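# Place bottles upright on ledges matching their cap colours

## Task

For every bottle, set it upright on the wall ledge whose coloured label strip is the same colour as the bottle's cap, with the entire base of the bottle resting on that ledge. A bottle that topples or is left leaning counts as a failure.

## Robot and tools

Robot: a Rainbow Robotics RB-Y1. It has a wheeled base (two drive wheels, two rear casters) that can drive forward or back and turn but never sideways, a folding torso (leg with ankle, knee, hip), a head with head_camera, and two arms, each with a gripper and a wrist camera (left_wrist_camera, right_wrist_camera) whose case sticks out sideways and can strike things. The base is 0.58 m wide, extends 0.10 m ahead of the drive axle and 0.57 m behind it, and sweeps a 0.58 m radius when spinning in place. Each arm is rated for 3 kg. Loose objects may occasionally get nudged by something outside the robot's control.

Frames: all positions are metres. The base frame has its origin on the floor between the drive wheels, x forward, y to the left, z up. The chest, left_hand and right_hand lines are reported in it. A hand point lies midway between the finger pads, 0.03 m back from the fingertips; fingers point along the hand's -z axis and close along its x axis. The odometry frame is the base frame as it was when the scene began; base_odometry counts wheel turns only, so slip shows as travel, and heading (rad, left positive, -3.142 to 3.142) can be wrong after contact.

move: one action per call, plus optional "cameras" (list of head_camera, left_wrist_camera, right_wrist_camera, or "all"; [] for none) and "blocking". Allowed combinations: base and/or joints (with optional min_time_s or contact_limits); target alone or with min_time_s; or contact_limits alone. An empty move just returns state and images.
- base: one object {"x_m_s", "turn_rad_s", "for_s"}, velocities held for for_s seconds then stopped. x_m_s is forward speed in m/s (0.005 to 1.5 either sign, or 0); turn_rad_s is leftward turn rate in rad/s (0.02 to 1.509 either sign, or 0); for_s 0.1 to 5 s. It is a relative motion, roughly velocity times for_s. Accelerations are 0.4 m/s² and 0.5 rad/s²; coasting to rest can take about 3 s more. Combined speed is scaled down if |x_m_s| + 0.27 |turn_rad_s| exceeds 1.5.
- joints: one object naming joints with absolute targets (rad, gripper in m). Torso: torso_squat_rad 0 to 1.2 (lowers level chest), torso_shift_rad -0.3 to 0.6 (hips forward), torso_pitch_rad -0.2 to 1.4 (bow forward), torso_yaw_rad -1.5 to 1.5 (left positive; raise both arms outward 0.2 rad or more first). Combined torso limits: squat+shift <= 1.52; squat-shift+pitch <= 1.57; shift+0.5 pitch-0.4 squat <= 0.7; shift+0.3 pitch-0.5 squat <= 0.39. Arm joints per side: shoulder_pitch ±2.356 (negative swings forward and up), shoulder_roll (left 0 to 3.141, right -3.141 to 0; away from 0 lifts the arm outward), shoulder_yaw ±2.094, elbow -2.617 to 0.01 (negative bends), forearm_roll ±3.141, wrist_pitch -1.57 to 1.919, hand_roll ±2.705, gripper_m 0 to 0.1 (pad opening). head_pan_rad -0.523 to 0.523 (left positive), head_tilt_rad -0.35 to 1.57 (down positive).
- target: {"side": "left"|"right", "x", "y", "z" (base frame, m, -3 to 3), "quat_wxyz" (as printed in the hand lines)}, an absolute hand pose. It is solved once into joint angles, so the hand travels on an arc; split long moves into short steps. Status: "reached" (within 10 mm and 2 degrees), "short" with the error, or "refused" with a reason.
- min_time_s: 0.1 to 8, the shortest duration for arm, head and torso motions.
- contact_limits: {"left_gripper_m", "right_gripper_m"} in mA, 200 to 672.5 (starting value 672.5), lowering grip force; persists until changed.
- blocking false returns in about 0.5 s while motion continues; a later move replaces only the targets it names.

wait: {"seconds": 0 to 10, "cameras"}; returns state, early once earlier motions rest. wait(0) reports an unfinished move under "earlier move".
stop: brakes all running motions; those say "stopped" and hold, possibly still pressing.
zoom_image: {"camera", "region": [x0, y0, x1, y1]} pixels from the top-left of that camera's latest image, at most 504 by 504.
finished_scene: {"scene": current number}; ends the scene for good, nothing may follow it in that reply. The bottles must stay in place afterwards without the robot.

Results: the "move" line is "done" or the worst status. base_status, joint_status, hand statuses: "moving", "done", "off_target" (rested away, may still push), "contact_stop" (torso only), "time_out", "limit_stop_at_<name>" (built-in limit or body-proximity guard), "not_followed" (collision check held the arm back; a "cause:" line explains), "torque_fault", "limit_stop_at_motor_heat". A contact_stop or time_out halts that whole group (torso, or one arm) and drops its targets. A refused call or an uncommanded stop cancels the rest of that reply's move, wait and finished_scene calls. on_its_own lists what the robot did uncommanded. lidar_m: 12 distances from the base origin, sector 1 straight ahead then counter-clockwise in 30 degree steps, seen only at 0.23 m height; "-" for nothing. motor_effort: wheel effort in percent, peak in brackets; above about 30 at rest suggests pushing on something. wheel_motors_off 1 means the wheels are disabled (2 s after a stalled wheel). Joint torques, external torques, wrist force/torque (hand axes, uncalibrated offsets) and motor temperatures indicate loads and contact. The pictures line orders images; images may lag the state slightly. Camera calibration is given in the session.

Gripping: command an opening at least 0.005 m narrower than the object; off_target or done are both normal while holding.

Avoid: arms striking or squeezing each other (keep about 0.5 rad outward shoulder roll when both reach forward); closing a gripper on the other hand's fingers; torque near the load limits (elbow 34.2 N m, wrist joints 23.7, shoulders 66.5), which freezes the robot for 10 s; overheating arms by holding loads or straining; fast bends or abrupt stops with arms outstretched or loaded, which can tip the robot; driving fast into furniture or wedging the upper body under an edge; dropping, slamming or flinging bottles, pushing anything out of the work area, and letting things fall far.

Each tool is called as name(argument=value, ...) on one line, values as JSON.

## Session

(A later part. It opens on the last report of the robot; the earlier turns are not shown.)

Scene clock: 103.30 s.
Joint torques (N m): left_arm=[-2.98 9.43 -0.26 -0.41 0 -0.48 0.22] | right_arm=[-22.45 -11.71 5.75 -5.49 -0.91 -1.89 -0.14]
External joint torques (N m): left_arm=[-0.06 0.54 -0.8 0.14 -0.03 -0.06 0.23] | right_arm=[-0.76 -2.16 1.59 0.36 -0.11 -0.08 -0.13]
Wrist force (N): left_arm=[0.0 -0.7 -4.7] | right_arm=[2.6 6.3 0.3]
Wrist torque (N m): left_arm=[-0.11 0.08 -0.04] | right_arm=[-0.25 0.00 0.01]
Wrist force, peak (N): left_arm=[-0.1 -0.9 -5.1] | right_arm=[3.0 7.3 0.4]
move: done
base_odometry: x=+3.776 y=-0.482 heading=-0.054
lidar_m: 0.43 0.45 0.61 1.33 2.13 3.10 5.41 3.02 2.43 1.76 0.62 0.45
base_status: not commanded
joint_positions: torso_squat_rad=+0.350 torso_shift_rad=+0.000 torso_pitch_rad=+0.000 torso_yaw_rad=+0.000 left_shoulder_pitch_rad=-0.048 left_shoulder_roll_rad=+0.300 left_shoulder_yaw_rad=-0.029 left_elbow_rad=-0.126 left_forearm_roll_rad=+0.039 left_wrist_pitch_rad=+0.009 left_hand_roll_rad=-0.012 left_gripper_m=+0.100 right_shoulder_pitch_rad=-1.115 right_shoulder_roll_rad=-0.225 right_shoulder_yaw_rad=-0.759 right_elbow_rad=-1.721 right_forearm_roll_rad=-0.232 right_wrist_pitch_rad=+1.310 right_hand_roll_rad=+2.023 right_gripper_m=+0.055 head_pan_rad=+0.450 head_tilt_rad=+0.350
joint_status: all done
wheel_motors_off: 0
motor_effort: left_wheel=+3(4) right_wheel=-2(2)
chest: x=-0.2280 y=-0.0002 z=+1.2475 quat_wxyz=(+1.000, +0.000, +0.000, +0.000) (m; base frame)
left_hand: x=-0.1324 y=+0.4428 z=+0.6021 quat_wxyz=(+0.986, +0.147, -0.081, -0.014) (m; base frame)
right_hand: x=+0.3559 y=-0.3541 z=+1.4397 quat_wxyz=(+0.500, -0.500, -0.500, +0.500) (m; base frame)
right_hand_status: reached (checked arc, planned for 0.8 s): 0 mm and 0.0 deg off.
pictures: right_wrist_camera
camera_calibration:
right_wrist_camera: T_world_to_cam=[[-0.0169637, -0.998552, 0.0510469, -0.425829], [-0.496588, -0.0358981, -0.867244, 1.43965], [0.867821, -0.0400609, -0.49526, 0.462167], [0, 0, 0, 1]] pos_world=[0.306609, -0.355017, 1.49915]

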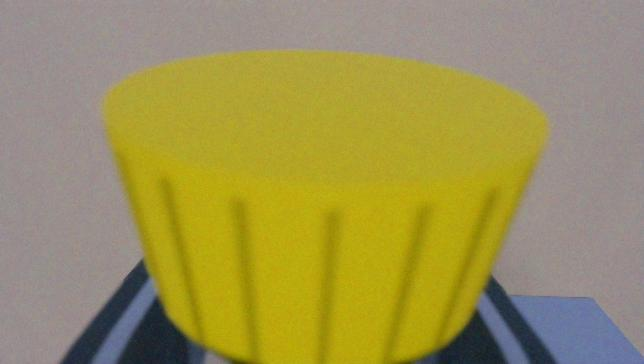

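move(target={"side": "right", "x": 0.27, "y": -0.354, "z": 1.44, "quat_wxyz": [0.5, -0.5, -0.5, 0.5]}, min_time_s=0.8)

move(target={"side": "right", "x": 0.18, "y": -0.38, "z": 1.43, "quat_wxyz": [0.5, -0.5, -0.5, 0.5]}, min_time_s=0.8)

move(target={"side": "right", "x": 0.18, "y": -0.4, "z": 1.335, "quat_wxyz": [0.5, -0.5, -0.5, 0.5]}, min_time_s=0.8, cameras=["right_wrist_camera"])

move(target={"side": "right", "x": 0.18, "y": -0.422, "z": 1.246, "quat_wxyz": [0.5, -0.5, -0.5, 0.5]}, min_time_s=0.8, cameras=["right_wrist_camera", "head_camera"])

Scene clock: 105.47 s.
Joint torques (N m): left_arm=[-3.15 9.71 -0.12 -0.69 -0.2 -0.45 0.27] | right_arm=[-17.38 -9.44 2.13 -3.63 -0.9 -2.25 -0.05]
External joint torques (N m): left_arm=[-0.23 0.82 -0.66 -0.15 -0.23 -0.02 0.27] | right_arm=[1.23 -0.67 -1.85 0.04 -0.12 -0.4 -0.04]
Wrist force (N): left_arm=[-0.1 -0.6 -4.9] | right_arm=[3.0 6.7 1.2]
Wrist torque (N m): left_arm=[-0.13 0.05 -0.05] | right_arm=[-0.34 0.05 0.04]
Wrist force, peak (N): left_arm=[0.2 -0.7 -5.1] | right_arm=[3.2 7.9 0.7]
move: done
base_odometry: x=+3.776 y=-0.482 heading=-0.054
lidar_m: 0.43 0.44 0.61 1.33 2.13 3.09 5.41 3.03 2.43 1.77 0.63 0.45
base_status: not commanded
joint_positions: torso_squat_rad=+0.350 torso_shift_rad=+0.000 torso_pitch_rad=+0.000 torso_yaw_rad=+0.000 left_shoulder_pitch_rad=-0.048 left_shoulder_roll_rad=+0.300 left_shoulder_yaw_rad=-0.029 left_elbow_rad=-0.126 left_forearm_roll_rad=+0.039 left_wrist_pitch_rad=+0.009 left_hand_roll_rad=-0.012 left_gripper_m=+0.100 right_shoulder_pitch_rad=-1.032 right_shoulder_roll_rad=-0.211 right_shoulder_yaw_rad=-0.788 right_elbow_rad=-2.096 right_forearm_roll_rad=-0.284 right_wrist_pitch_rad=+1.612 right_hand_roll_rad=+1.967 right_gripper_m=+0.055 head_pan_rad=+0.450 head_tilt_rad=+0.350
joint_status: all done
wheel_motors_off: 0
motor_effort: left_wheel=+4(5) right_wheel=-2(3)
chest: x=-0.2281 y=-0.0002 z=+1.2475 quat_wxyz=(+1.000, +0.000, +0.000, +0.000) (m; base frame)
left_hand: x=-0.1324 y=+0.4428 z=+0.6021 quat_wxyz=(+0.986, +0.147, -0.081, -0.014) (m; base frame)
right_hand: x=+0.2703 y=-0.3540 z=+1.4401 quat_wxyz=(+0.500, -0.500, -0.500, +0.500) (m; base frame)
right_hand_status: reached (checked arc, planned for 0.8 s): 0 mm and 0.0 deg off.
pictures: none

Scene clock: 106.60 s.
Joint torques (N m): left_arm=[-3.11 9.99 -0.12 -0.44 -0.14 -0.54 0.19] | right_arm=[-14.62 -10.23 2.66 -1.64 -0.79 -2.16 -0.33]
External joint torques (N m): left_arm=[-0.19 1.1 -0.66 0.11 -0.17 -0.11 0.2] | right_arm=[0.8 -1.22 -1.3 0.11 -0.07 -0.27 -0.32]
Wrist force (N): left_arm=[0.1 -0.8 -4.9] | right_arm=[2.9 6.0 1.1]
Wrist torque (N m): left_arm=[-0.11 0.08 -0.03] | right_arm=[-0.22 0.02 -0.06]
Wrist force, peak (N): left_arm=[-0.1 -0.9 -5.0] | right_arm=[3.8 6.6 1.6]
move: done
base_odometry: x=+3.776 y=-0.482 heading=-0.054
lidar_m: 0.43 0.44 0.61 1.33 2.13 3.09 5.41 3.02 2.43 1.76 0.62 0.45
base_status: not commanded
joint_positions: torso_squat_rad=+0.350 torso_shift_rad=+0.000 torso_pitch_rad=+0.000 torso_yaw_rad=+0.000 left_shoulder_pitch_rad=-0.048 left_shoulder_roll_rad=+0.300 left_shoulder_yaw_rad=-0.029 left_elbow_rad=-0.126 left_forearm_roll_rad=+0.039 left_wrist_pitch_rad=+0.009 left_hand_roll_rad=-0.012 left_gripper_m=+0.100 right_shoulder_pitch_rad=-0.977 right_shoulder_roll_rad=-0.304 right_shoulder_yaw_rad=-0.957 right_elbow_rad=-2.364 right_forearm_roll_rad=-0.481 right_wrist_pitch_rad=+1.919 right_hand_roll_rad=+1.923 right_gripper_m=+0.055 head_pan_rad=+0.450 head_tilt_rad=+0.350
joint_status: all done
wheel_motors_off: 0
motor_effort: left_wheel=+4(4) right_wheel=-1(2)
chest: x=-0.2280 y=-0.0002 z=+1.2475 quat_wxyz=(+1.000, +0.000, +0.000, +0.000) (m; base frame)
left_hand: x=-0.1324 y=+0.4428 z=+0.6021 quat_wxyz=(+0.986, +0.148, -0.081, -0.014) (m; base frame)
right_hand: x=+0.1802 y=-0.3798 z=+1.4300 quat_wxyz=(+0.500, -0.501, -0.500, +0.500) (m; base frame)
right_hand_status: reached (checked arc, planned for 0.8 s): 0 mm and 0.1 deg off.
pictures: none

Scene clock: 107.73 s.
Joint torques (N m): left_arm=[-2.78 9.56 0.01 -0.43 0 -0.58 0.34] | right_arm=[-13.65 -9.86 3.68 -4.74 -1.23 -1.91 0.06]
External joint torques (N m): left_arm=[0.14 0.67 -0.53 0.12 -0.03 -0.15 0.35] | right_arm=[0.03 -1.16 -0.74 -0.29 -0.15 -0.21 0.06]
Wrist force (N): left_arm=[0.1 -0.9 -4.8] | right_arm=[2.5 6.6 0.5]
Wrist torque (N m): left_arm=[-0.08 0.09 -0.05] | right_arm=[-0.33 0.02 -0.22]
Wrist force, peak (N): left_arm=[-0.2 -0.7 -5.0] | right_arm=[3.0 7.9 0.0]
move: done
base_odometry: x=+3.776 y=-0.482 heading=-0.054
lidar_m: 0.43 0.44 0.61 1.33 2.13 3.09 5.41 3.03 2.43 1.76 0.63 0.45
base_status: not commanded
joint_positions: torso_squat_rad=+0.350 torso_shift_rad=+0.000 torso_pitch_rad=+0.000 torso_yaw_rad=+0.000 left_shoulder_pitch_rad=-0.048 left_shoulder_roll_rad=+0.300 left_shoulder_yaw_rad=-0.029 left_elbow_rad=-0.126 left_forearm_roll_rad=+0.039 left_wrist_pitch_rad=+0.009 left_hand_roll_rad=-0.012 left_gripper_m=+0.100 right_shoulder_pitch_rad=-0.722 right_shoulder_roll_rad=-0.093 right_shoulder_yaw_rad=-1.129 right_elbow_rad=-2.394 right_forearm_roll_rad=-0.660 right_wrist_pitch_rad=+1.719 right_hand_roll_rad=+2.131 right_gripper_m=+0.055 head_pan_rad=+0.450 head_tilt_rad=+0.350
joint_status: all done
wheel_motors_off: 0
motor_effort: left_wheel=+4(5) right_wheel=-2(2)
chest: x=-0.2280 y=-0.0002 z=+1.2475 quat_wxyz=(+1.000, +0.000, +0.000, +0.000) (m; base frame)
left_hand: x=-0.1324 y=+0.4428 z=+0.6021 quat_wxyz=(+0.986, +0.148, -0.081, -0.014) (m; base frame)
right_hand: x=+0.1800 y=-0.4000 z=+1.3350 quat_wxyz=(+0.500, -0.500, -0.500, +0.500) (m; base frame)
right_hand_status: reached (checked arc, planned for 0.8 s): 0 mm and 0.0 deg off.
pictures: right_wrist_camera
camera_calibration:
right_wrist_camera: T_world_to_cam=[[-0.0170883, -0.998552, 0.0510124, -0.469232], [-0.496784, -0.0357973, -0.867136, 1.25968], [0.867706, -0.04016, -0.495453, 0.561319], [0, 0, 0, 1]] pos_world=[0.130708, -0.400917, 1.39435]

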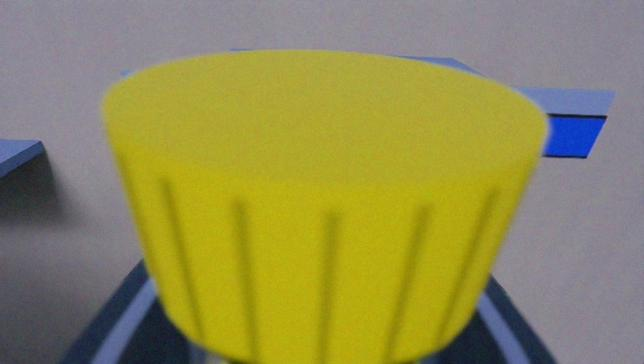

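Scene clock: 108.87 s.
Joint torques (N m): left_arm=[-3.43 9.7 0.01 -0.62 -0.09 -0.41 0.21] | right_arm=[-11.04 -9.78 3.11 -7.3 -1.36 -1.45 0.03]
External joint torques (N m): left_arm=[-0.5 0.8 -0.53 -0.08 -0.12 0.02 0.22] | right_arm=[0.08 -1.19 0 0.05 -0.07 0.05 0.04]
Wrist force (N): left_arm=[-0.1 -0.9 -4.6] | right_arm=[3.5 6.5 0.7]
Wrist torque (N m): left_arm=[-0.08 0.07 -0.04] | right_arm=[-0.31 0.16 -0.23]
Wrist force, peak (N): left_arm=[0.2 -0.9 -5.1] | right_arm=[2.5 8.3 0.7]
move: done
base_odometry: x=+3.776 y=-0.482 heading=-0.054
lidar_m: 0.43 0.44 0.61 1.33 2.13 3.09 5.41 3.02 2.44 1.77 0.63 0.45
base_status: not commanded
joint_positions: torso_squat_rad=+0.350 torso_shift_rad=+0.000 torso_pitch_rad=+0.000 torso_yaw_rad=+0.000 left_shoulder_pitch_rad=-0.048 left_shoulder_roll_rad=+0.300 left_shoulder_yaw_rad=-0.029 left_elbow_rad=-0.126 left_forearm_roll_rad=+0.039 left_wrist_pitch_rad=+0.009 left_hand_roll_rad=-0.012 left_gripper_m=+0.100 right_shoulder_pitch_rad=-0.405 right_shoulder_roll_rad=+0.000 right_shoulder_yaw_rad=-1.127 right_elbow_rad=-2.271 right_forearm_roll_rad=-0.899 right_wrist_pitch_rad=+1.423 right_hand_roll_rad=+2.297 right_gripper_m=+0.055 head_pan_rad=+0.450 head_tilt_rad=+0.350
joint_status: all done
wheel_motors_off: 0
motor_effort: left_wheel=+4(5) right_wheel=-1(3)
chest: x=-0.2280 y=-0.0002 z=+1.2475 quat_wxyz=(+1.000, +0.000, +0.000, +0.000) (m; base frame)
left_hand: x=-0.1324 y=+0.4428 z=+0.6021 quat_wxyz=(+0.986, +0.148, -0.081, -0.014) (m; base frame)
right_hand: x=+0.1798 y=-0.4217 z=+1.2457 quat_wxyz=(+0.500, -0.496, -0.501, +0.503) (m; base frame)
right_hand_status: reached (checked arc, planned for 0.8 s): 0 mm and 0.5 deg off.
pictures: head_camera, right_wrist_camera
camera_calibration:
head_camera: T_world_to_cam=[[0.409502, -0.911997, 0.0238603, 0.0542997], [-0.271196, -0.14666, -0.951285, 1.37961], [0.871069, 0.383082, -0.307387, 0.567656], [0, 0, 0, 1]] pos_world=[-0.14256, 0.0343946, 1.48559]
right_wrist_camera: T_world_to_cam=[[-0.0100621, -0.998738, 0.0492017, -0.485472], [-0.501454, -0.0375301, -0.86437, 1.17806], [0.865126, -0.0333698, -0.500443, 0.52587], [0, 0, 0, 1]] pos_world=[0.130915, -0.423098, 1.30534]

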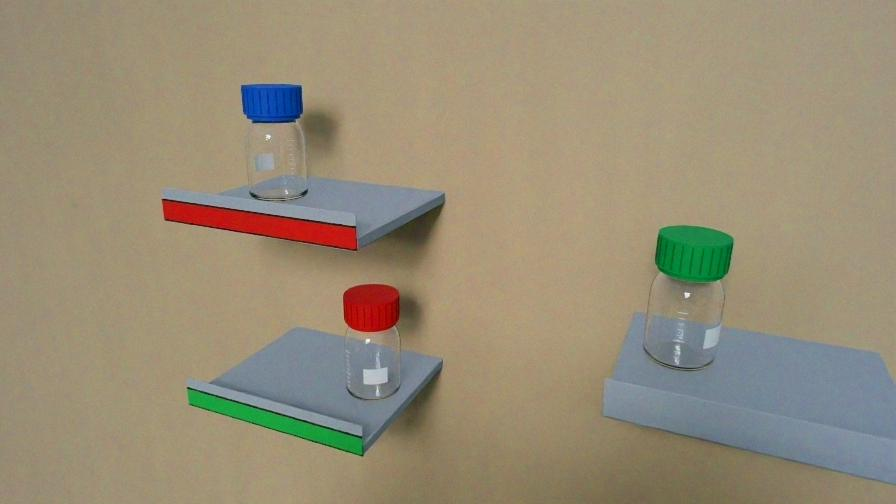

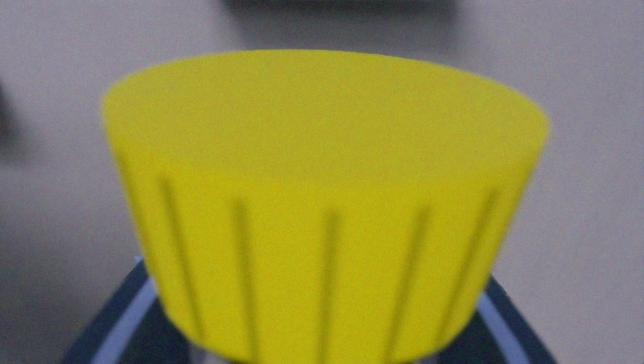

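move(joints={"head_pan_rad": -0.45, "head_tilt_rad": 0.4}, cameras=["head_camera"])

Scene clock: 110.53 s.
Joint torques (N m): left_arm=[-3.11 9.49 -0.27 -0.66 -0.21 -0.55 0.18] | right_arm=[-11.1 -9.39 3.36 -7.22 -1.38 -1.41 -0.08]
External joint torques (N m): left_arm=[-0.19 0.6 -0.81 -0.12 -0.24 -0.13 0.19] | right_arm=[0.03 -0.8 0.25 0.13 -0.08 0.09 -0.07]
Wrist force (N): left_arm=[0.2 -0.7 -4.6] | right_arm=[3.5 6.7 0.7]
Wrist torque (N m): left_arm=[-0.11 0.10 -0.05] | right_arm=[-0.30 0.15 -0.25]
Wrist force, peak (N): left_arm=[0.1 -0.9 -5.0] | right_arm=[3.5 7.3 0.4]
move: done
base_odometry: x=+3.776 y=-0.482 heading=-0.054
lidar_m: 0.43 0.45 0.61 1.33 2.13 3.09 5.41 3.02 2.43 1.77 0.63 0.45
base_status: not commanded
joint_positions: torso_squat_rad=+0.350 torso_shift_rad=+0.000 torso_pitch_rad=+0.000 torso_yaw_rad=+0.000 left_shoulder_pitch_rad=-0.048 left_shoulder_roll_rad=+0.300 left_shoulder_yaw_rad=-0.029 left_elbow_rad=-0.126 left_forearm_roll_rad=+0.039 left_wrist_pitch_rad=+0.009 left_hand_roll_rad=-0.012 left_gripper_m=+0.100 right_shoulder_pitch_rad=-0.405 right_shoulder_roll_rad=+0.000 right_shoulder_yaw_rad=-1.127 right_elbow_rad=-2.271 right_forearm_roll_rad=-0.899 right_wrist_pitch_rad=+1.423 right_hand_roll_rad=+2.297 right_gripper_m=+0.055 head_pan_rad=-0.450 head_tilt_rad=+0.400
joint_status: all done
wheel_motors_off: 0
motor_effort: left_wheel=+4(5) right_wheel=-1(3)
chest: x=-0.2280 y=-0.0002 z=+1.2475 quat_wxyz=(+1.000, +0.000, +0.000, +0.000) (m; base frame)
left_hand: x=-0.1324 y=+0.4428 z=+0.6021 quat_wxyz=(+0.986, +0.148, -0.081, -0.014) (m; base frame)
right_hand: x=+0.1798 y=-0.4217 z=+1.2457 quat_wxyz=(+0.500, -0.496, -0.501, +0.503) (m; base frame)
pictures: head_camera
camera_calibration:
head_camera: T_world_to_cam=[[-0.45872, -0.888225, 0.0251468, -0.126467], [-0.326453, 0.142139, -0.934465, 1.34396], [0.826441, -0.436867, -0.355166, 0.627282], [0, 0, 0, 1]] pos_world=[-0.137683, -0.0293223, 1.48186]

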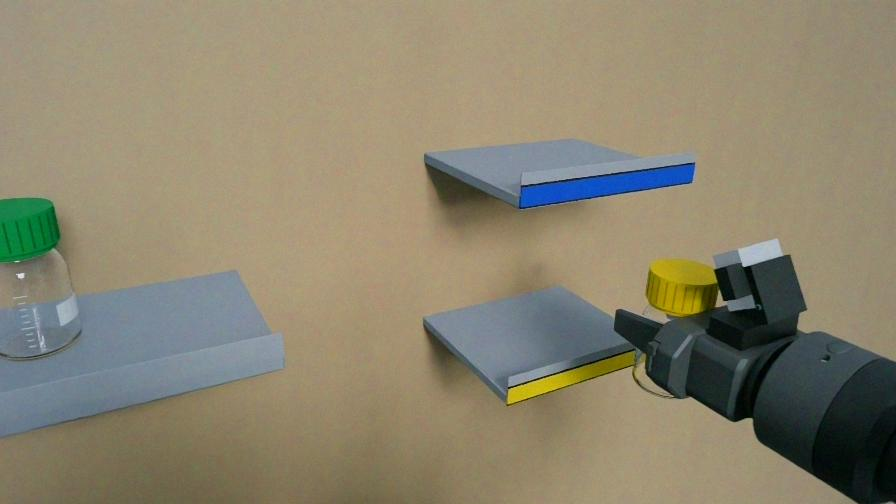

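zoom_image(camera="head_camera", region=[600, 220, 820, 420])

Scaled by 2.291 from the camera's 896x504 image, which has a finer 1280x720 frame.

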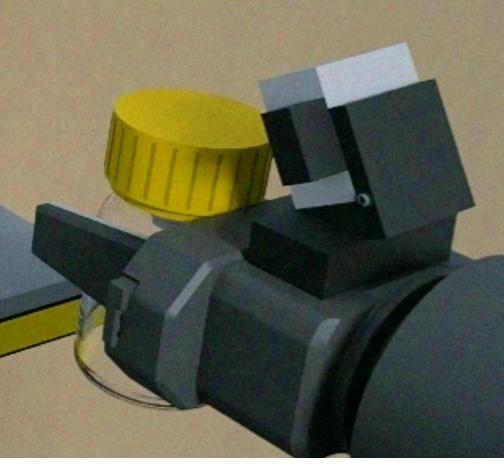

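move(target={"side": "right", "x": 0.25, "y": -0.422, "z": 1.24, "quat_wxyz": [0.5, -0.5, -0.5, 0.5]}, min_time_s=0.8, cameras=["head_camera"])

move(target={"side": "right", "x": 0.322, "y": -0.422, "z": 1.24, "quat_wxyz": [0.5, -0.5, -0.5, 0.5]}, min_time_s=1.0, cameras=["head_camera"])

Scene clock: 119.83 s.
Joint torques (N m): left_arm=[-2.69 9.71 -0.05 -0.77 0.01 -0.49 0.28] | right_arm=[-14.75 -10.99 5.28 -7.32 -1.54 -1.64 0.04]
External joint torques (N m): left_arm=[0.23 0.81 -0.59 -0.23 -0.02 -0.07 0.28] | right_arm=[-0.43 -1.91 1.41 0.68 -0.21 -0.25 0.05]
Wrist force (N): left_arm=[0.0 -0.6 -4.7] | right_arm=[2.5 6.4 0.7]
Wrist torque (N m): left_arm=[-0.12 0.09 -0.04] | right_arm=[-0.28 0.03 -0.17]
Wrist force, peak (N): left_arm=[0.0 -0.7 -5.1] | right_arm=[2.7 7.5 1.0]
move: done
base_odometry: x=+3.776 y=-0.482 heading=-0.054
lidar_m: 0.43 0.44 0.62 1.32 2.13 3.10 5.41 3.02 2.43 1.76 0.63 0.45
base_status: not commanded
joint_positions: torso_squat_rad=+0.350 torso_shift_rad=+0.000 torso_pitch_rad=+0.000 torso_yaw_rad=+0.000 left_shoulder_pitch_rad=-0.048 left_shoulder_roll_rad=+0.300 left_shoulder_yaw_rad=-0.029 left_elbow_rad=-0.126 left_forearm_roll_rad=+0.039 left_wrist_pitch_rad=+0.009 left_hand_roll_rad=-0.012 left_gripper_m=+0.100 right_shoulder_pitch_rad=-0.515 right_shoulder_roll_rad=-0.015 right_shoulder_yaw_rad=-1.028 right_elbow_rad=-2.044 right_forearm_roll_rad=-0.771 right_wrist_pitch_rad=+1.255 right_hand_roll_rad=+2.378 right_gripper_m=+0.055 head_pan_rad=-0.450 head_tilt_rad=+0.400
joint_status: all done
wheel_motors_off: 0
motor_effort: left_wheel=+4(4) right_wheel=-2(3)
chest: x=-0.2280 y=-0.0002 z=+1.2475 quat_wxyz=(+1.000, +0.000, +0.000, +0.000) (m; base frame)
left_hand: x=-0.1324 y=+0.4428 z=+0.6021 quat_wxyz=(+0.986, +0.148, -0.081, -0.014) (m; base frame)
right_hand: x=+0.2499 y=-0.4220 z=+1.2398 quat_wxyz=(+0.500, -0.500, -0.500, +0.500) (m; base frame)
right_hand_status: reached (checked arc, planned for 0.8 s): 0 mm and 0.0 deg off.
pictures: head_camera
camera_calibration:
head_camera: T_world_to_cam=[[-0.45872, -0.888225, 0.0251468, -0.126467], [-0.326453, 0.142139, -0.934465, 1.34396], [0.826441, -0.436867, -0.355166, 0.627282], [0, 0, 0, 1]] pos_world=[-0.137683, -0.0293223, 1.48186]

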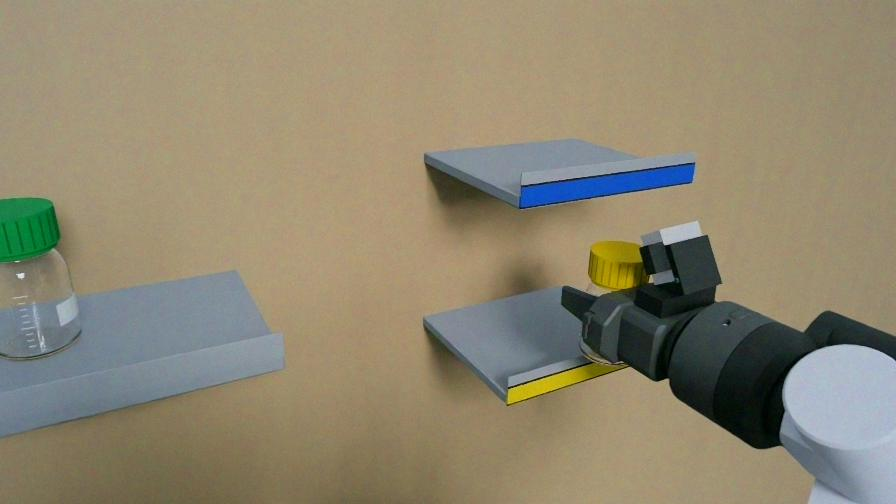

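Scene clock: 121.17 s.
Joint torques (N m): left_arm=[-2.91 9.75 -0.12 -0.51 -0.17 -0.6 0.27] | right_arm=[-18.44 -11.56 5.71 -7.98 -1.37 -1.4 0.21]
External joint torques (N m): left_arm=[0.01 0.86 -0.66 0.04 -0.2 -0.17 0.27] | right_arm=[-0.68 -1.52 1.27 0.52 -0.07 -0.12 0.22]
Wrist force (N): left_arm=[-0.1 -0.6 -4.7] | right_arm=[3.0 5.6 1.0]
Wrist torque (N m): left_arm=[-0.12 0.06 -0.03] | right_arm=[-0.17 0.06 -0.15]
Wrist force, peak (N): left_arm=[0.2 -0.9 -5.0] | right_arm=[3.3 7.0 1.8]
move: done
base_odometry: x=+3.776 y=-0.482 heading=-0.054
lidar_m: 0.43 0.45 0.62 1.33 2.14 3.10 5.41 3.03 2.43 1.76 0.63 0.45
base_status: not commanded
joint_positions: torso_squat_rad=+0.350 torso_shift_rad=+0.000 torso_pitch_rad=+0.000 torso_yaw_rad=+0.000 left_shoulder_pitch_rad=-0.048 left_shoulder_roll_rad=+0.300 left_shoulder_yaw_rad=-0.029 left_elbow_rad=-0.126 left_forearm_roll_rad=+0.039 left_wrist_pitch_rad=+0.009 left_hand_roll_rad=-0.012 left_gripper_m=+0.100 right_shoulder_pitch_rad=-0.658 right_shoulder_roll_rad=-0.072 right_shoulder_yaw_rad=-0.982 right_elbow_rad=-1.757 right_forearm_roll_rad=-0.689 right_wrist_pitch_rad=+1.093 right_hand_roll_rad=+2.451 right_gripper_m=+0.055 head_pan_rad=-0.450 head_tilt_rad=+0.400
joint_status: all done
wheel_motors_off: 0
motor_effort: left_wheel=+4(5) right_wheel=-2(3)
chest: x=-0.2280 y=-0.0002 z=+1.2475 quat_wxyz=(+1.000, +0.000, +0.000, +0.000) (m; base frame)
left_hand: x=-0.1324 y=+0.4428 z=+0.6021 quat_wxyz=(+0.986, +0.148, -0.081, -0.014) (m; base frame)
right_hand: x=+0.3219 y=-0.4220 z=+1.2398 quat_wxyz=(+0.500, -0.500, -0.500, +0.500) (m; base frame)
right_hand_status: reached (checked arc, planned for 1.0 s): 0 mm and 0.0 deg off.
pictures: head_camera
camera_calibration:
head_camera: T_world_to_cam=[[-0.45872, -0.888225, 0.0251468, -0.126467], [-0.326453, 0.142139, -0.934465, 1.34396], [0.826441, -0.436867, -0.355166, 0.627282], [0, 0, 0, 1]] pos_world=[-0.137683, -0.0293223, 1.48186]

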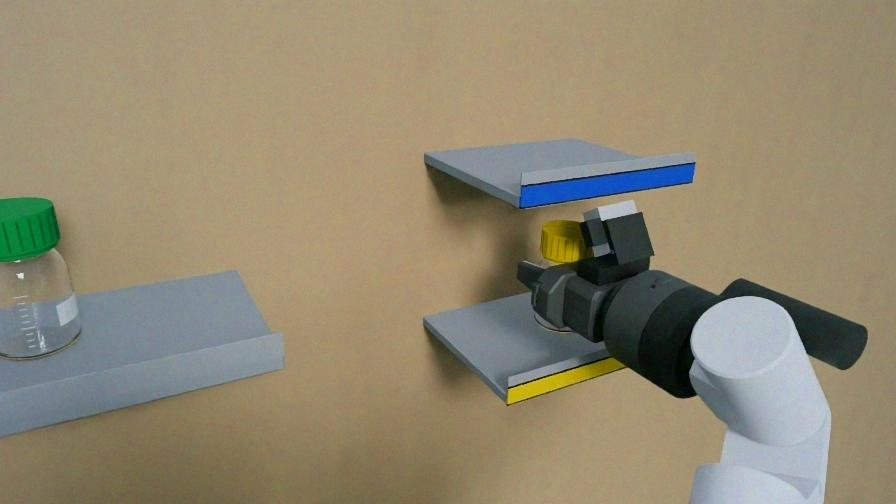

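move(target={"side": "right", "x": 0.324, "y": -0.422, "z": 1.22, "quat_wxyz": [0.5, -0.5, -0.5, 0.5]}, min_time_s=0.8)

move(target={"side": "right", "x": 0.324, "y": -0.422, "z": 1.214, "quat_wxyz": [0.5, -0.5, -0.5, 0.5]}, min_time_s=0.6, cameras=["head_camera"])

Scene clock: 122.70 s.
Joint torques (N m): left_arm=[-3.14 9.86 -0.28 -0.65 -0.08 -0.45 0.16] | right_arm=[-16.51 -9.6 3.04 -8.03 -1.39 -1.55 -0.07]
External joint torques (N m): left_arm=[-0.22 0.97 -0.82 -0.1 -0.11 -0.02 0.16] | right_arm=[1.07 0.27 -1.39 0.71 -0.07 -0.35 -0.06]
Wrist force (N): left_arm=[0.0 -0.4 -4.8] | right_arm=[2.6 6.0 1.1]
Wrist torque (N m): left_arm=[-0.15 0.07 -0.05] | right_arm=[-0.20 0.06 -0.21]
Wrist force, peak (N): left_arm=[-0.1 -0.5 -5.0] | right_arm=[3.7 6.1 1.2]
move: done
base_odometry: x=+3.776 y=-0.482 heading=-0.054
lidar_m: 0.43 0.45 0.60 1.33 2.13 3.09 5.41 3.04 2.43 1.76 0.62 0.45
base_status: not commanded
joint_positions: torso_squat_rad=+0.350 torso_shift_rad=+0.000 torso_pitch_rad=+0.000 torso_yaw_rad=+0.000 left_shoulder_pitch_rad=-0.048 left_shoulder_roll_rad=+0.300 left_shoulder_yaw_rad=-0.029 left_elbow_rad=-0.126 left_forearm_roll_rad=+0.039 left_wrist_pitch_rad=+0.009 left_hand_roll_rad=-0.012 left_gripper_m=+0.100 right_shoulder_pitch_rad=-0.632 right_shoulder_roll_rad=-0.053 right_shoulder_yaw_rad=-0.987 right_elbow_rad=-1.726 right_forearm_roll_rad=-0.723 right_wrist_pitch_rad=+1.055 right_hand_roll_rad=+2.502 right_gripper_m=+0.055 head_pan_rad=-0.450 head_tilt_rad=+0.400
joint_status: all done
wheel_motors_off: 0
motor_effort: left_wheel=+4(5) right_wheel=-1(2)
chest: x=-0.2280 y=-0.0002 z=+1.2475 quat_wxyz=(+1.000, +0.000, +0.000, +0.000) (m; base frame)
left_hand: x=-0.1324 y=+0.4428 z=+0.6021 quat_wxyz=(+0.986, +0.148, -0.081, -0.014) (m; base frame)
right_hand: x=+0.3233 y=-0.4219 z=+1.2201 quat_wxyz=(+0.502, -0.499, -0.499, +0.500) (m; base frame)
right_hand_status: reached (checked arc, planned for 0.8 s): 1 mm and 0.2 deg off.
pictures: none

Scene clock: 123.63 s.
Joint torques (N m): left_arm=[-2.94 9.69 -0.24 -0.45 -0.12 -0.47 0.27] | right_arm=[-15.42 -9.74 2.8 -8.19 -1.66 -1.53 0.14]
External joint torques (N m): left_arm=[-0.01 0.79 -0.78 0.09 -0.15 -0.04 0.27] | right_arm=[2.12 0.09 -1.59 0.64 -0.32 -0.37 0.15]
Wrist force (N): left_arm=[-0.1 -0.6 -4.6] | right_arm=[2.6 5.4 0.9]
Wrist torque (N m): left_arm=[-0.13 0.05 -0.05] | right_arm=[-0.12 0.07 -0.23]
Wrist force, peak (N): left_arm=[0.0 -0.9 -4.9] | right_arm=[2.9 6.9 1.7]
move: done
base_odometry: x=+3.776 y=-0.482 heading=-0.054
lidar_m: 0.43 0.45 0.60 1.33 2.13 3.09 5.40 3.02 2.43 1.76 0.62 0.45
base_status: not commanded
joint_positions: torso_squat_rad=+0.350 torso_shift_rad=+0.000 torso_pitch_rad=+0.000 torso_yaw_rad=+0.000 left_shoulder_pitch_rad=-0.048 left_shoulder_roll_rad=+0.300 left_shoulder_yaw_rad=-0.029 left_elbow_rad=-0.126 left_forearm_roll_rad=+0.039 left_wrist_pitch_rad=+0.009 left_hand_roll_rad=-0.012 left_gripper_m=+0.100 right_shoulder_pitch_rad=-0.624 right_shoulder_roll_rad=-0.050 right_shoulder_yaw_rad=-0.989 right_elbow_rad=-1.712 right_forearm_roll_rad=-0.742 right_wrist_pitch_rad=+1.041 right_hand_roll_rad=+2.525 right_gripper_m=+0.055 head_pan_rad=-0.450 head_tilt_rad=+0.400
joint_status: all done
wheel_motors_off: 0
motor_effort: left_wheel=+4(5) right_wheel=-1(3)
chest: x=-0.2280 y=-0.0002 z=+1.2475 quat_wxyz=(+1.000, +0.000, +0.000, +0.000) (m; base frame)
left_hand: x=-0.1324 y=+0.4428 z=+0.6021 quat_wxyz=(+0.986, +0.148, -0.081, -0.014) (m; base frame)
right_hand: x=+0.3240 y=-0.4219 z=+1.2142 quat_wxyz=(+0.500, -0.500, -0.500, +0.500) (m; base frame)
right_hand_status: reached (checked arc, planned for 0.6 s): 0 mm and 0.0 deg off.
pictures: head_camera
camera_calibration:
head_camera: T_world_to_cam=[[-0.45872, -0.888225, 0.0251468, -0.126467], [-0.326453, 0.142139, -0.934465, 1.34396], [0.826441, -0.436867, -0.355166, 0.627282], [0, 0, 0, 1]] pos_world=[-0.137683, -0.0293223, 1.48186]

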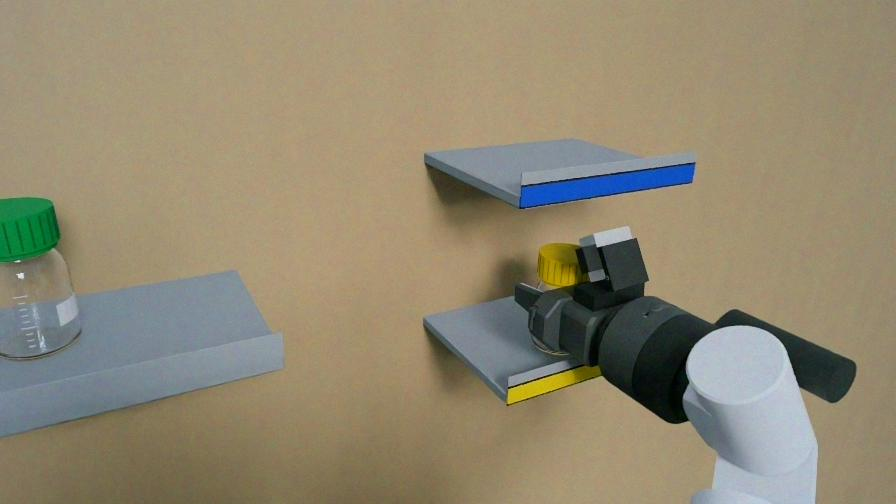

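move(target={"side": "right", "x": 0.324, "y": -0.422, "z": 1.21, "quat_wxyz": [0.5, -0.5, -0.5, 0.5]}, min_time_s=0.6)

move(target={"side": "right", "x": 0.324, "y": -0.422, "z": 1.207, "quat_wxyz": [0.5, -0.5, -0.5, 0.5]}, min_time_s=0.6, cameras=["head_camera"])

Scene clock: 124.80 s.
Joint torques (N m): left_arm=[-2.92 9.84 -0.06 -0.65 -0.13 -0.36 0.2] | right_arm=[-10.61 -7.05 1.55 -4.49 -0.09 -0.13 0.15]
External joint torques (N m): left_arm=[0 0.95 -0.6 -0.11 -0.16 0.07 0.2] | right_arm=[6.89 2.77 -2.83 4.37 1.25 1.02 0.16]
Wrist force (N): left_arm=[0.4 -0.7 -4.7] | right_arm=[3.3 -5.0 1.0]
Wrist torque (N m): left_arm=[-0.12 0.12 -0.03] | right_arm=[-0.10 0.05 -0.08]
Wrist force, peak (N): left_arm=[0.1 -0.5 -5.1] | right_arm=[3.4 6.0 1.0]
move: done
base_odometry: x=+3.776 y=-0.482 heading=-0.054
lidar_m: 0.43 0.45 0.60 1.32 2.13 3.09 5.41 3.03 2.43 1.76 0.63 0.45
base_status: not commanded
joint_positions: torso_squat_rad=+0.350 torso_shift_rad=+0.000 torso_pitch_rad=+0.000 torso_yaw_rad=+0.000 left_shoulder_pitch_rad=-0.048 left_shoulder_roll_rad=+0.300 left_shoulder_yaw_rad=-0.029 left_elbow_rad=-0.126 left_forearm_roll_rad=+0.039 left_wrist_pitch_rad=+0.009 left_hand_roll_rad=-0.012 left_gripper_m=+0.100 right_shoulder_pitch_rad=-0.619 right_shoulder_roll_rad=-0.048 right_shoulder_yaw_rad=-0.990 right_elbow_rad=-1.705 right_forearm_roll_rad=-0.753 right_wrist_pitch_rad=+1.033 right_hand_roll_rad=+2.537 right_gripper_m=+0.055 head_pan_rad=-0.450 head_tilt_rad=+0.400
joint_status: all done
wheel_motors_off: 0
motor_effort: left_wheel=+4(4) right_wheel=-1(2)
chest: x=-0.2280 y=-0.0002 z=+1.2475 quat_wxyz=(+1.000, +0.000, +0.000, +0.000) (m; base frame)
left_hand: x=-0.1324 y=+0.4428 z=+0.6020 quat_wxyz=(+0.986, +0.147, -0.081, -0.014) (m; base frame)
right_hand: x=+0.3242 y=-0.4219 z=+1.2116 quat_wxyz=(+0.499, -0.501, -0.500, +0.500) (m; base frame)
right_hand_status: reached (checked arc, planned for 0.6 s): 2 mm and 0.2 deg off.
pictures: none

Scene clock: 125.73 s.
Joint torques (N m): left_arm=[-3.25 9.78 -0.12 -0.46 0 -0.39 0.36] | right_arm=[-4.42 -3.42 0.41 -0.92 1.69 1.41 0.14]
External joint torques (N m): left_arm=[-0.32 0.89 -0.66 0.09 -0.03 0.03 0.37] | right_arm=[13.07 6.39 -3.96 7.96 3.04 2.54 0.14]
Wrist force (N): left_arm=[-0.1 -0.7 -5.0] | right_arm=[1.1 -16.6 -1.5]
Wrist torque (N m): left_arm=[-0.14 0.06 -0.04] | right_arm=[0.08 -0.05 -0.33]
Wrist force, peak (N): left_arm=[-0.2 -0.7 -5.1] | right_arm=[1.4 -17.0 -2.7]
move: done
base_odometry: x=+3.776 y=-0.482 heading=-0.054
lidar_m: 0.43 0.45 0.61 1.33 2.13 3.10 5.41 3.02 2.43 1.76 0.63 0.45
base_status: not commanded
joint_positions: torso_squat_rad=+0.350 torso_shift_rad=+0.000 torso_pitch_rad=+0.000 torso_yaw_rad=+0.000 left_shoulder_pitch_rad=-0.048 left_shoulder_roll_rad=+0.300 left_shoulder_yaw_rad=-0.029 left_elbow_rad=-0.126 left_forearm_roll_rad=+0.039 left_wrist_pitch_rad=+0.009 left_hand_roll_rad=-0.012 left_gripper_m=+0.100 right_shoulder_pitch_rad=-0.616 right_shoulder_roll_rad=-0.046 right_shoulder_yaw_rad=-0.990 right_elbow_rad=-1.701 right_forearm_roll_rad=-0.761 right_wrist_pitch_rad=+1.027 right_hand_roll_rad=+2.546 right_gripper_m=+0.055 head_pan_rad=-0.450 head_tilt_rad=+0.400
joint_status: all done
wheel_motors_off: 0
motor_effort: left_wheel=+4(5) right_wheel=-2(2)
chest: x=-0.2281 y=-0.0001 z=+1.2475 quat_wxyz=(+1.000, +0.000, +0.000, +0.000) (m; base frame)
left_hand: x=-0.1323 y=+0.4428 z=+0.6020 quat_wxyz=(+0.986, +0.147, -0.081, -0.014) (m; base frame)
right_hand: x=+0.3242 y=-0.4218 z=+1.2103 quat_wxyz=(+0.498, -0.502, -0.501, +0.499) (m; base frame)
right_hand_status: reached (checked arc, planned for 0.6 s): 3 mm and 0.4 deg off.
pictures: head_camera
camera_calibration:
head_camera: T_world_to_cam=[[-0.458704, -0.888228, 0.0253235, -0.12664], [-0.326262, 0.141845, -0.934576, 1.34405], [0.826525, -0.436956, -0.35486, 0.62709], [0, 0, 0, 1]] pos_world=[-0.137883, -0.0291213, 1.48186]

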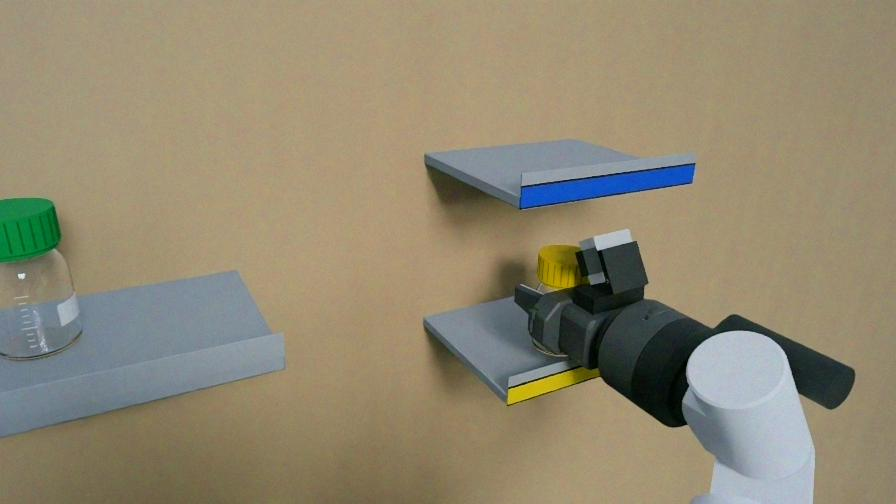

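move(target={"side": "right", "x": 0.324, "y": -0.422, "z": 1.2115, "quat_wxyz": [0.5, -0.5, -0.5, 0.5]}, min_time_s=0.5)

move(joints={"right_gripper_m": 0.1}, cameras=["head_camera", "right_wrist_camera"])

Scene clock: 127.17 s.
Joint torques (N m): left_arm=[-2.88 9.58 0.24 -0.55 -0.12 -0.48 0.13] | right_arm=[-14.23 -10.18 4.38 -5.95 -0.41 -0.41 -0.27]
External joint torques (N m): left_arm=[0.05 0.7 -0.29 0 -0.16 -0.05 0.13] | right_arm=[3.28 -0.35 0 2.9 0.93 0.74 -0.26]
Wrist force (N): left_arm=[0.0 -0.9 -4.9] | right_arm=[4.2 -1.3 0.2]
Wrist torque (N m): left_arm=[-0.08 0.07 -0.04] | right_arm=[-0.11 0.14 0.08]
Wrist force, peak (N): left_arm=[0.1 -1.0 -5.0] | right_arm=[1.8 -17.2 -2.8]
move: done
base_odometry: x=+3.776 y=-0.482 heading=-0.054
lidar_m: 0.43 0.44 0.61 1.33 2.13 3.10 5.41 3.03 2.43 1.76 0.62 0.45
base_status: not commanded
joint_positions: torso_squat_rad=+0.350 torso_shift_rad=+0.000 torso_pitch_rad=+0.000 torso_yaw_rad=+0.000 left_shoulder_pitch_rad=-0.048 left_shoulder_roll_rad=+0.300 left_shoulder_yaw_rad=-0.029 left_elbow_rad=-0.126 left_forearm_roll_rad=+0.039 left_wrist_pitch_rad=+0.009 left_hand_roll_rad=-0.012 left_gripper_m=+0.100 right_shoulder_pitch_rad=-0.620 right_shoulder_roll_rad=-0.049 right_shoulder_yaw_rad=-0.990 right_elbow_rad=-1.706 right_forearm_roll_rad=-0.751 right_wrist_pitch_rad=+1.035 right_hand_roll_rad=+2.534 right_gripper_m=+0.055 head_pan_rad=-0.450 head_tilt_rad=+0.400
joint_status: all done
wheel_motors_off: 0
motor_effort: left_wheel=+4(4) right_wheel=-2(2)
chest: x=-0.2281 y=-0.0001 z=+1.2475 quat_wxyz=(+1.000, +0.000, +0.000, +0.000) (m; base frame)
left_hand: x=-0.1323 y=+0.4428 z=+0.6020 quat_wxyz=(+0.986, +0.147, -0.081, -0.014) (m; base frame)
right_hand: x=+0.3240 y=-0.4220 z=+1.2122 quat_wxyz=(+0.500, -0.501, -0.500, +0.500) (m; base frame)
right_hand_status: reached (checked arc, planned for 0.5 s): 1 mm and 0.1 deg off.
pictures: none

Scene clock: 128.17 s.
Joint torques (N m): left_arm=[-3.12 9.66 -0.28 -0.65 -0.29 -0.41 0.33] | right_arm=[-15.1 -9.69 4.44 -7.45 -1.18 -0.68 -0.27]
External joint torques (N m): left_arm=[-0.2 0.77 -0.81 -0.1 -0.32 0.01 0.34] | right_arm=[2.42 0.14 0.06 1.41 0.16 0.47 -0.26]
Wrist force (N): left_arm=[0.0 -0.8 -4.6] | right_arm=[3.2 3.8 1.4]
Wrist torque (N m): left_arm=[-0.10 0.06 -0.04] | right_arm=[-0.13 0.07 -0.04]
Wrist force, peak (N): left_arm=[-0.1 -0.7 -5.0] | right_arm=[3.5 4.9 0.6]
move: done
base_odometry: x=+3.776 y=-0.482 heading=-0.054
lidar_m: 0.43 0.45 0.60 1.33 2.13 3.10 5.41 3.03 2.43 1.77 0.63 0.45
base_status: not commanded
joint_positions: torso_squat_rad=+0.350 torso_shift_rad=+0.000 torso_pitch_rad=+0.000 torso_yaw_rad=+0.000 left_shoulder_pitch_rad=-0.048 left_shoulder_roll_rad=+0.300 left_shoulder_yaw_rad=-0.029 left_elbow_rad=-0.126 left_forearm_roll_rad=+0.039 left_wrist_pitch_rad=+0.009 left_hand_roll_rad=-0.012 left_gripper_m=+0.100 right_shoulder_pitch_rad=-0.620 right_shoulder_roll_rad=-0.049 right_shoulder_yaw_rad=-0.990 right_elbow_rad=-1.706 right_forearm_roll_rad=-0.751 right_wrist_pitch_rad=+1.035 right_hand_roll_rad=+2.534 right_gripper_m=+0.100 head_pan_rad=-0.450 head_tilt_rad=+0.400
joint_status: all done
wheel_motors_off: 0
motor_effort: left_wheel=+4(5) right_wheel=-1(2)
chest: x=-0.2281 y=-0.0002 z=+1.2475 quat_wxyz=(+1.000, +0.000, +0.000, +0.000) (m; base frame)
left_hand: x=-0.1324 y=+0.4428 z=+0.6020 quat_wxyz=(+0.986, +0.147, -0.081, -0.014) (m; base frame)
right_hand: x=+0.3241 y=-0.4221 z=+1.2117 quat_wxyz=(+0.500, -0.500, -0.500, +0.500) (m; base frame)
pictures: head_camera, right_wrist_camera
camera_calibration:
head_camera: T_world_to_cam=[[-0.458681, -0.888242, 0.0252693, -0.1266], [-0.326359, 0.141943, -0.934528, 1.34402], [0.826499, -0.436897, -0.354993, 0.627159], [0, 0, 0, 1]] pos_world=[-0.137783, -0.0292217, 1.48186]
right_wrist_camera: T_world_to_cam=[[-0.0169476, -0.998526, 0.0515576, -0.483176], [-0.495705, -0.0363906, -0.867728, 1.2238], [0.868326, -0.0402633, -0.494358, 0.37284], [0, 0, 0, 1]] pos_world=[0.274711, -0.422918, 1.27116]

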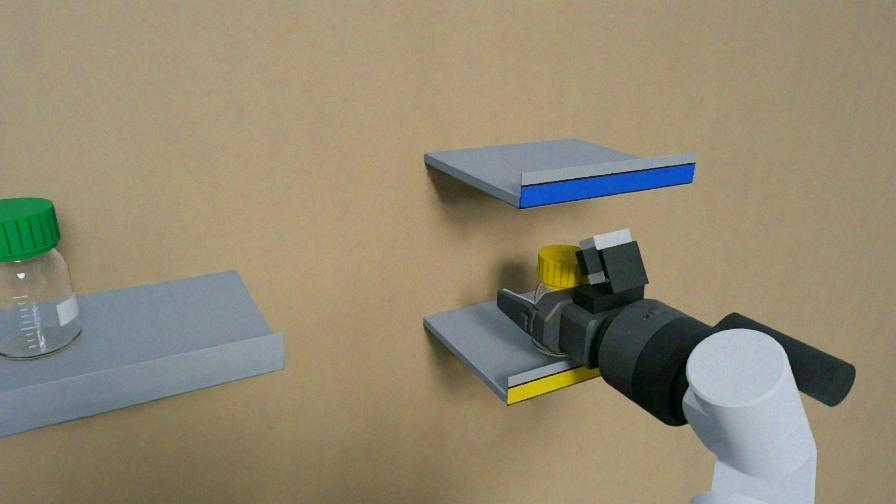

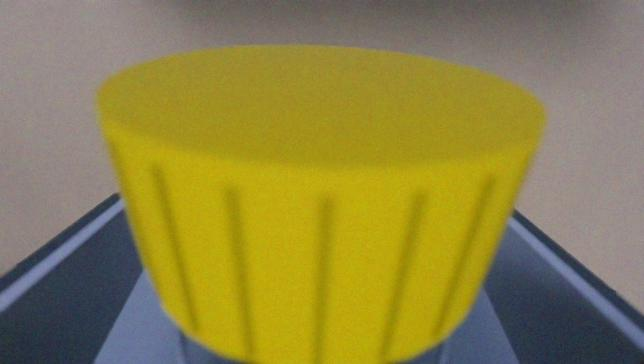

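Released. Now retreat straight back.

move(target={"side": "right", "x": 0.25, "y": -0.422, "z": 1.213, "quat_wxyz": [0.5, -0.5, -0.5, 0.5]}, min_time_s=0.8)

move(target={"side": "right", "x": 0.18, "y": -0.41, "z": 1.22, "quat_wxyz": [0.5, -0.5, -0.5, 0.5]}, min_time_s=0.8, cameras=["head_camera", "right_wrist_camera"])

Scene clock: 129.83 s.
Joint torques (N m): left_arm=[-3.33 9.64 -0.25 -0.63 -0.13 -0.54 0.22] | right_arm=[-12.18 -9.13 2.64 -7.62 -1.4 -1.11 0.04]
External joint torques (N m): left_arm=[-0.41 0.75 -0.79 -0.09 -0.16 -0.11 0.23] | right_arm=[1.5 -0.28 -0.72 0.97 -0.06 0.2 0.05]
Wrist force (N): left_arm=[0.2 -0.6 -4.5] | right_arm=[2.5 5.0 1.2]
Wrist torque (N m): left_arm=[-0.11 0.07 -0.04] | right_arm=[-0.33 0.09 -0.04]
Wrist force, peak (N): left_arm=[0.2 -0.7 -5.0] | right_arm=[3.0 -0.3 -5.6]
move: done
base_odometry: x=+3.776 y=-0.482 heading=-0.054
lidar_m: 0.43 0.44 0.61 1.33 2.13 3.09 5.41 3.02 2.42 1.77 0.62 0.45
base_status: not commanded
joint_positions: torso_squat_rad=+0.350 torso_shift_rad=+0.000 torso_pitch_rad=+0.000 torso_yaw_rad=+0.000 left_shoulder_pitch_rad=-0.048 left_shoulder_roll_rad=+0.300 left_shoulder_yaw_rad=-0.029 left_elbow_rad=-0.126 left_forearm_roll_rad=+0.039 left_wrist_pitch_rad=+0.009 left_hand_roll_rad=-0.012 left_gripper_m=+0.100 right_shoulder_pitch_rad=-0.435 right_shoulder_roll_rad=+0.000 right_shoulder_yaw_rad=-0.996 right_elbow_rad=-2.003 right_forearm_roll_rad=-0.837 right_wrist_pitch_rad=+1.169 right_hand_roll_rad=+2.428 right_gripper_m=+0.100 head_pan_rad=-0.450 head_tilt_rad=+0.400
joint_status: all done
wheel_motors_off: 0
motor_effort: left_wheel=+4(5) right_wheel=-2(3)
chest: x=-0.2281 y=-0.0002 z=+1.2475 quat_wxyz=(+1.000, +0.000, +0.000, +0.000) (m; base frame)
left_hand: x=-0.1324 y=+0.4428 z=+0.6020 quat_wxyz=(+0.986, +0.147, -0.081, -0.014) (m; base frame)
right_hand: x=+0.2502 y=-0.4219 z=+1.2131 quat_wxyz=(+0.500, -0.500, -0.500, +0.500) (m; base frame)
right_hand_status: reached (checked arc, planned for 0.8 s): 0 mm and 0.1 deg off.
pictures: none

Scene clock: 130.97 s.
Joint torques (N m): left_arm=[-3.46 9.89 -0.15 -0.57 -0.11 -0.54 0.33] | right_arm=[-8.05 -7.9 3.38 -7.26 -0.8 -1.54 -0.06]
External joint torques (N m): left_arm=[-0.53 0.99 -0.69 -0.02 -0.14 -0.11 0.33] | right_arm=[1.29 -0.05 2.09 1.05 0.33 0.01 -0.05]
Wrist force (N): left_arm=[0.1 -0.9 -4.8] | right_arm=[3.2 4.8 1.3]
Wrist torque (N m): left_arm=[-0.10 0.07 -0.04] | right_arm=[-0.27 0.07 -0.03]
Wrist force, peak (N): left_arm=[-0.1 -0.9 -5.0] | right_arm=[3.0 6.0 0.9]
move: done
base_odometry: x=+3.776 y=-0.482 heading=-0.054
lidar_m: 0.43 0.44 0.61 1.33 2.14 3.09 5.41 3.03 2.43 1.76 0.62 0.45
base_status: not commanded
joint_positions: torso_squat_rad=+0.350 torso_shift_rad=+0.000 torso_pitch_rad=+0.000 torso_yaw_rad=+0.000 left_shoulder_pitch_rad=-0.048 left_shoulder_roll_rad=+0.300 left_shoulder_yaw_rad=-0.029 left_elbow_rad=-0.126 left_forearm_roll_rad=+0.039 left_wrist_pitch_rad=+0.009 left_hand_roll_rad=-0.012 left_gripper_m=+0.100 right_shoulder_pitch_rad=-0.183 right_shoulder_roll_rad=+0.000 right_shoulder_yaw_rad=-0.946 right_elbow_rad=-2.271 right_forearm_roll_rad=-0.960 right_wrist_pitch_rad=+1.194 right_hand_roll_rad=+2.266 right_gripper_m=+0.100 head_pan_rad=-0.450 head_tilt_rad=+0.400
joint_status: all done
wheel_motors_off: 0
motor_effort: left_wheel=+4(5) right_wheel=-3(3)
chest: x=-0.2281 y=-0.0002 z=+1.2475 quat_wxyz=(+1.000, +0.000, +0.000, +0.000) (m; base frame)
left_hand: x=-0.1324 y=+0.4428 z=+0.6020 quat_wxyz=(+0.986, +0.147, -0.081, -0.014) (m; base frame)
right_hand: x=+0.1799 y=-0.4101 z=+1.2202 quat_wxyz=(+0.500, -0.500, -0.500, +0.500) (m; base frame)
right_hand_status: reached (checked arc, planned for 0.8 s): 0 mm and 0.0 deg off.
pictures: head_camera, right_wrist_camera
camera_calibration:
head_camera: T_world_to_cam=[[-0.458693, -0.888237, 0.0252289, -0.126496], [-0.326417, 0.142021, -0.934496, 1.344], [0.82647, -0.436882, -0.355079, 0.627201], [0, 0, 0, 1]] pos_world=[-0.137683, -0.0292219, 1.48186]
right_wrist_camera: T_world_to_cam=[[-0.0162299, -0.998539, 0.051541, -0.474244], [-0.496464, -0.0366966, -0.867281, 1.15954], [0.867906, -0.0396642, -0.495143, 0.503815], [0, 0, 0, 1]] pos_world=[0.130711, -0.411016, 1.27956]

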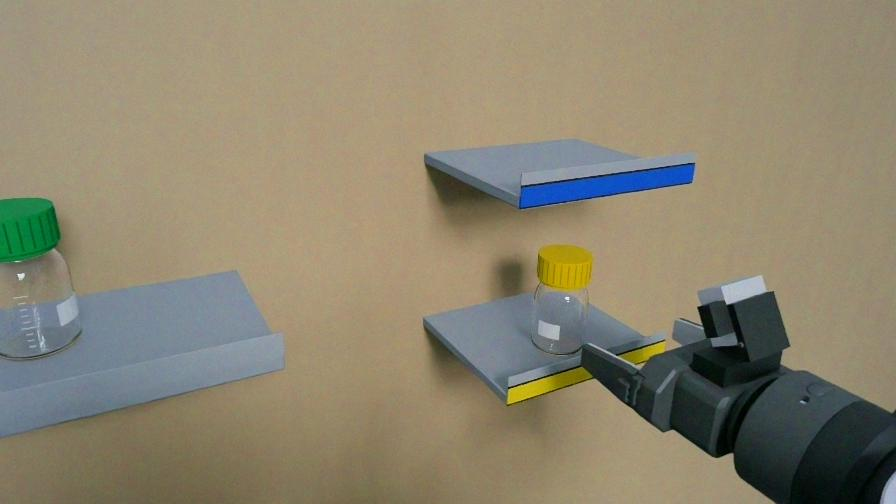

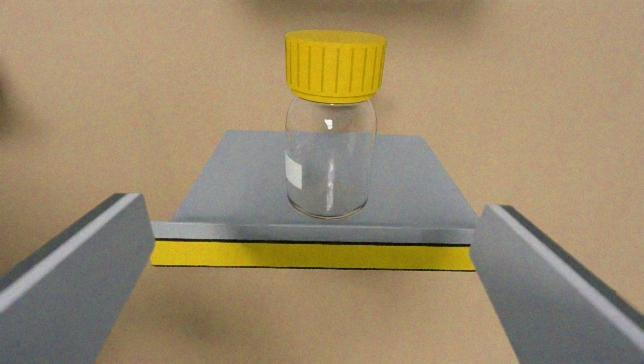

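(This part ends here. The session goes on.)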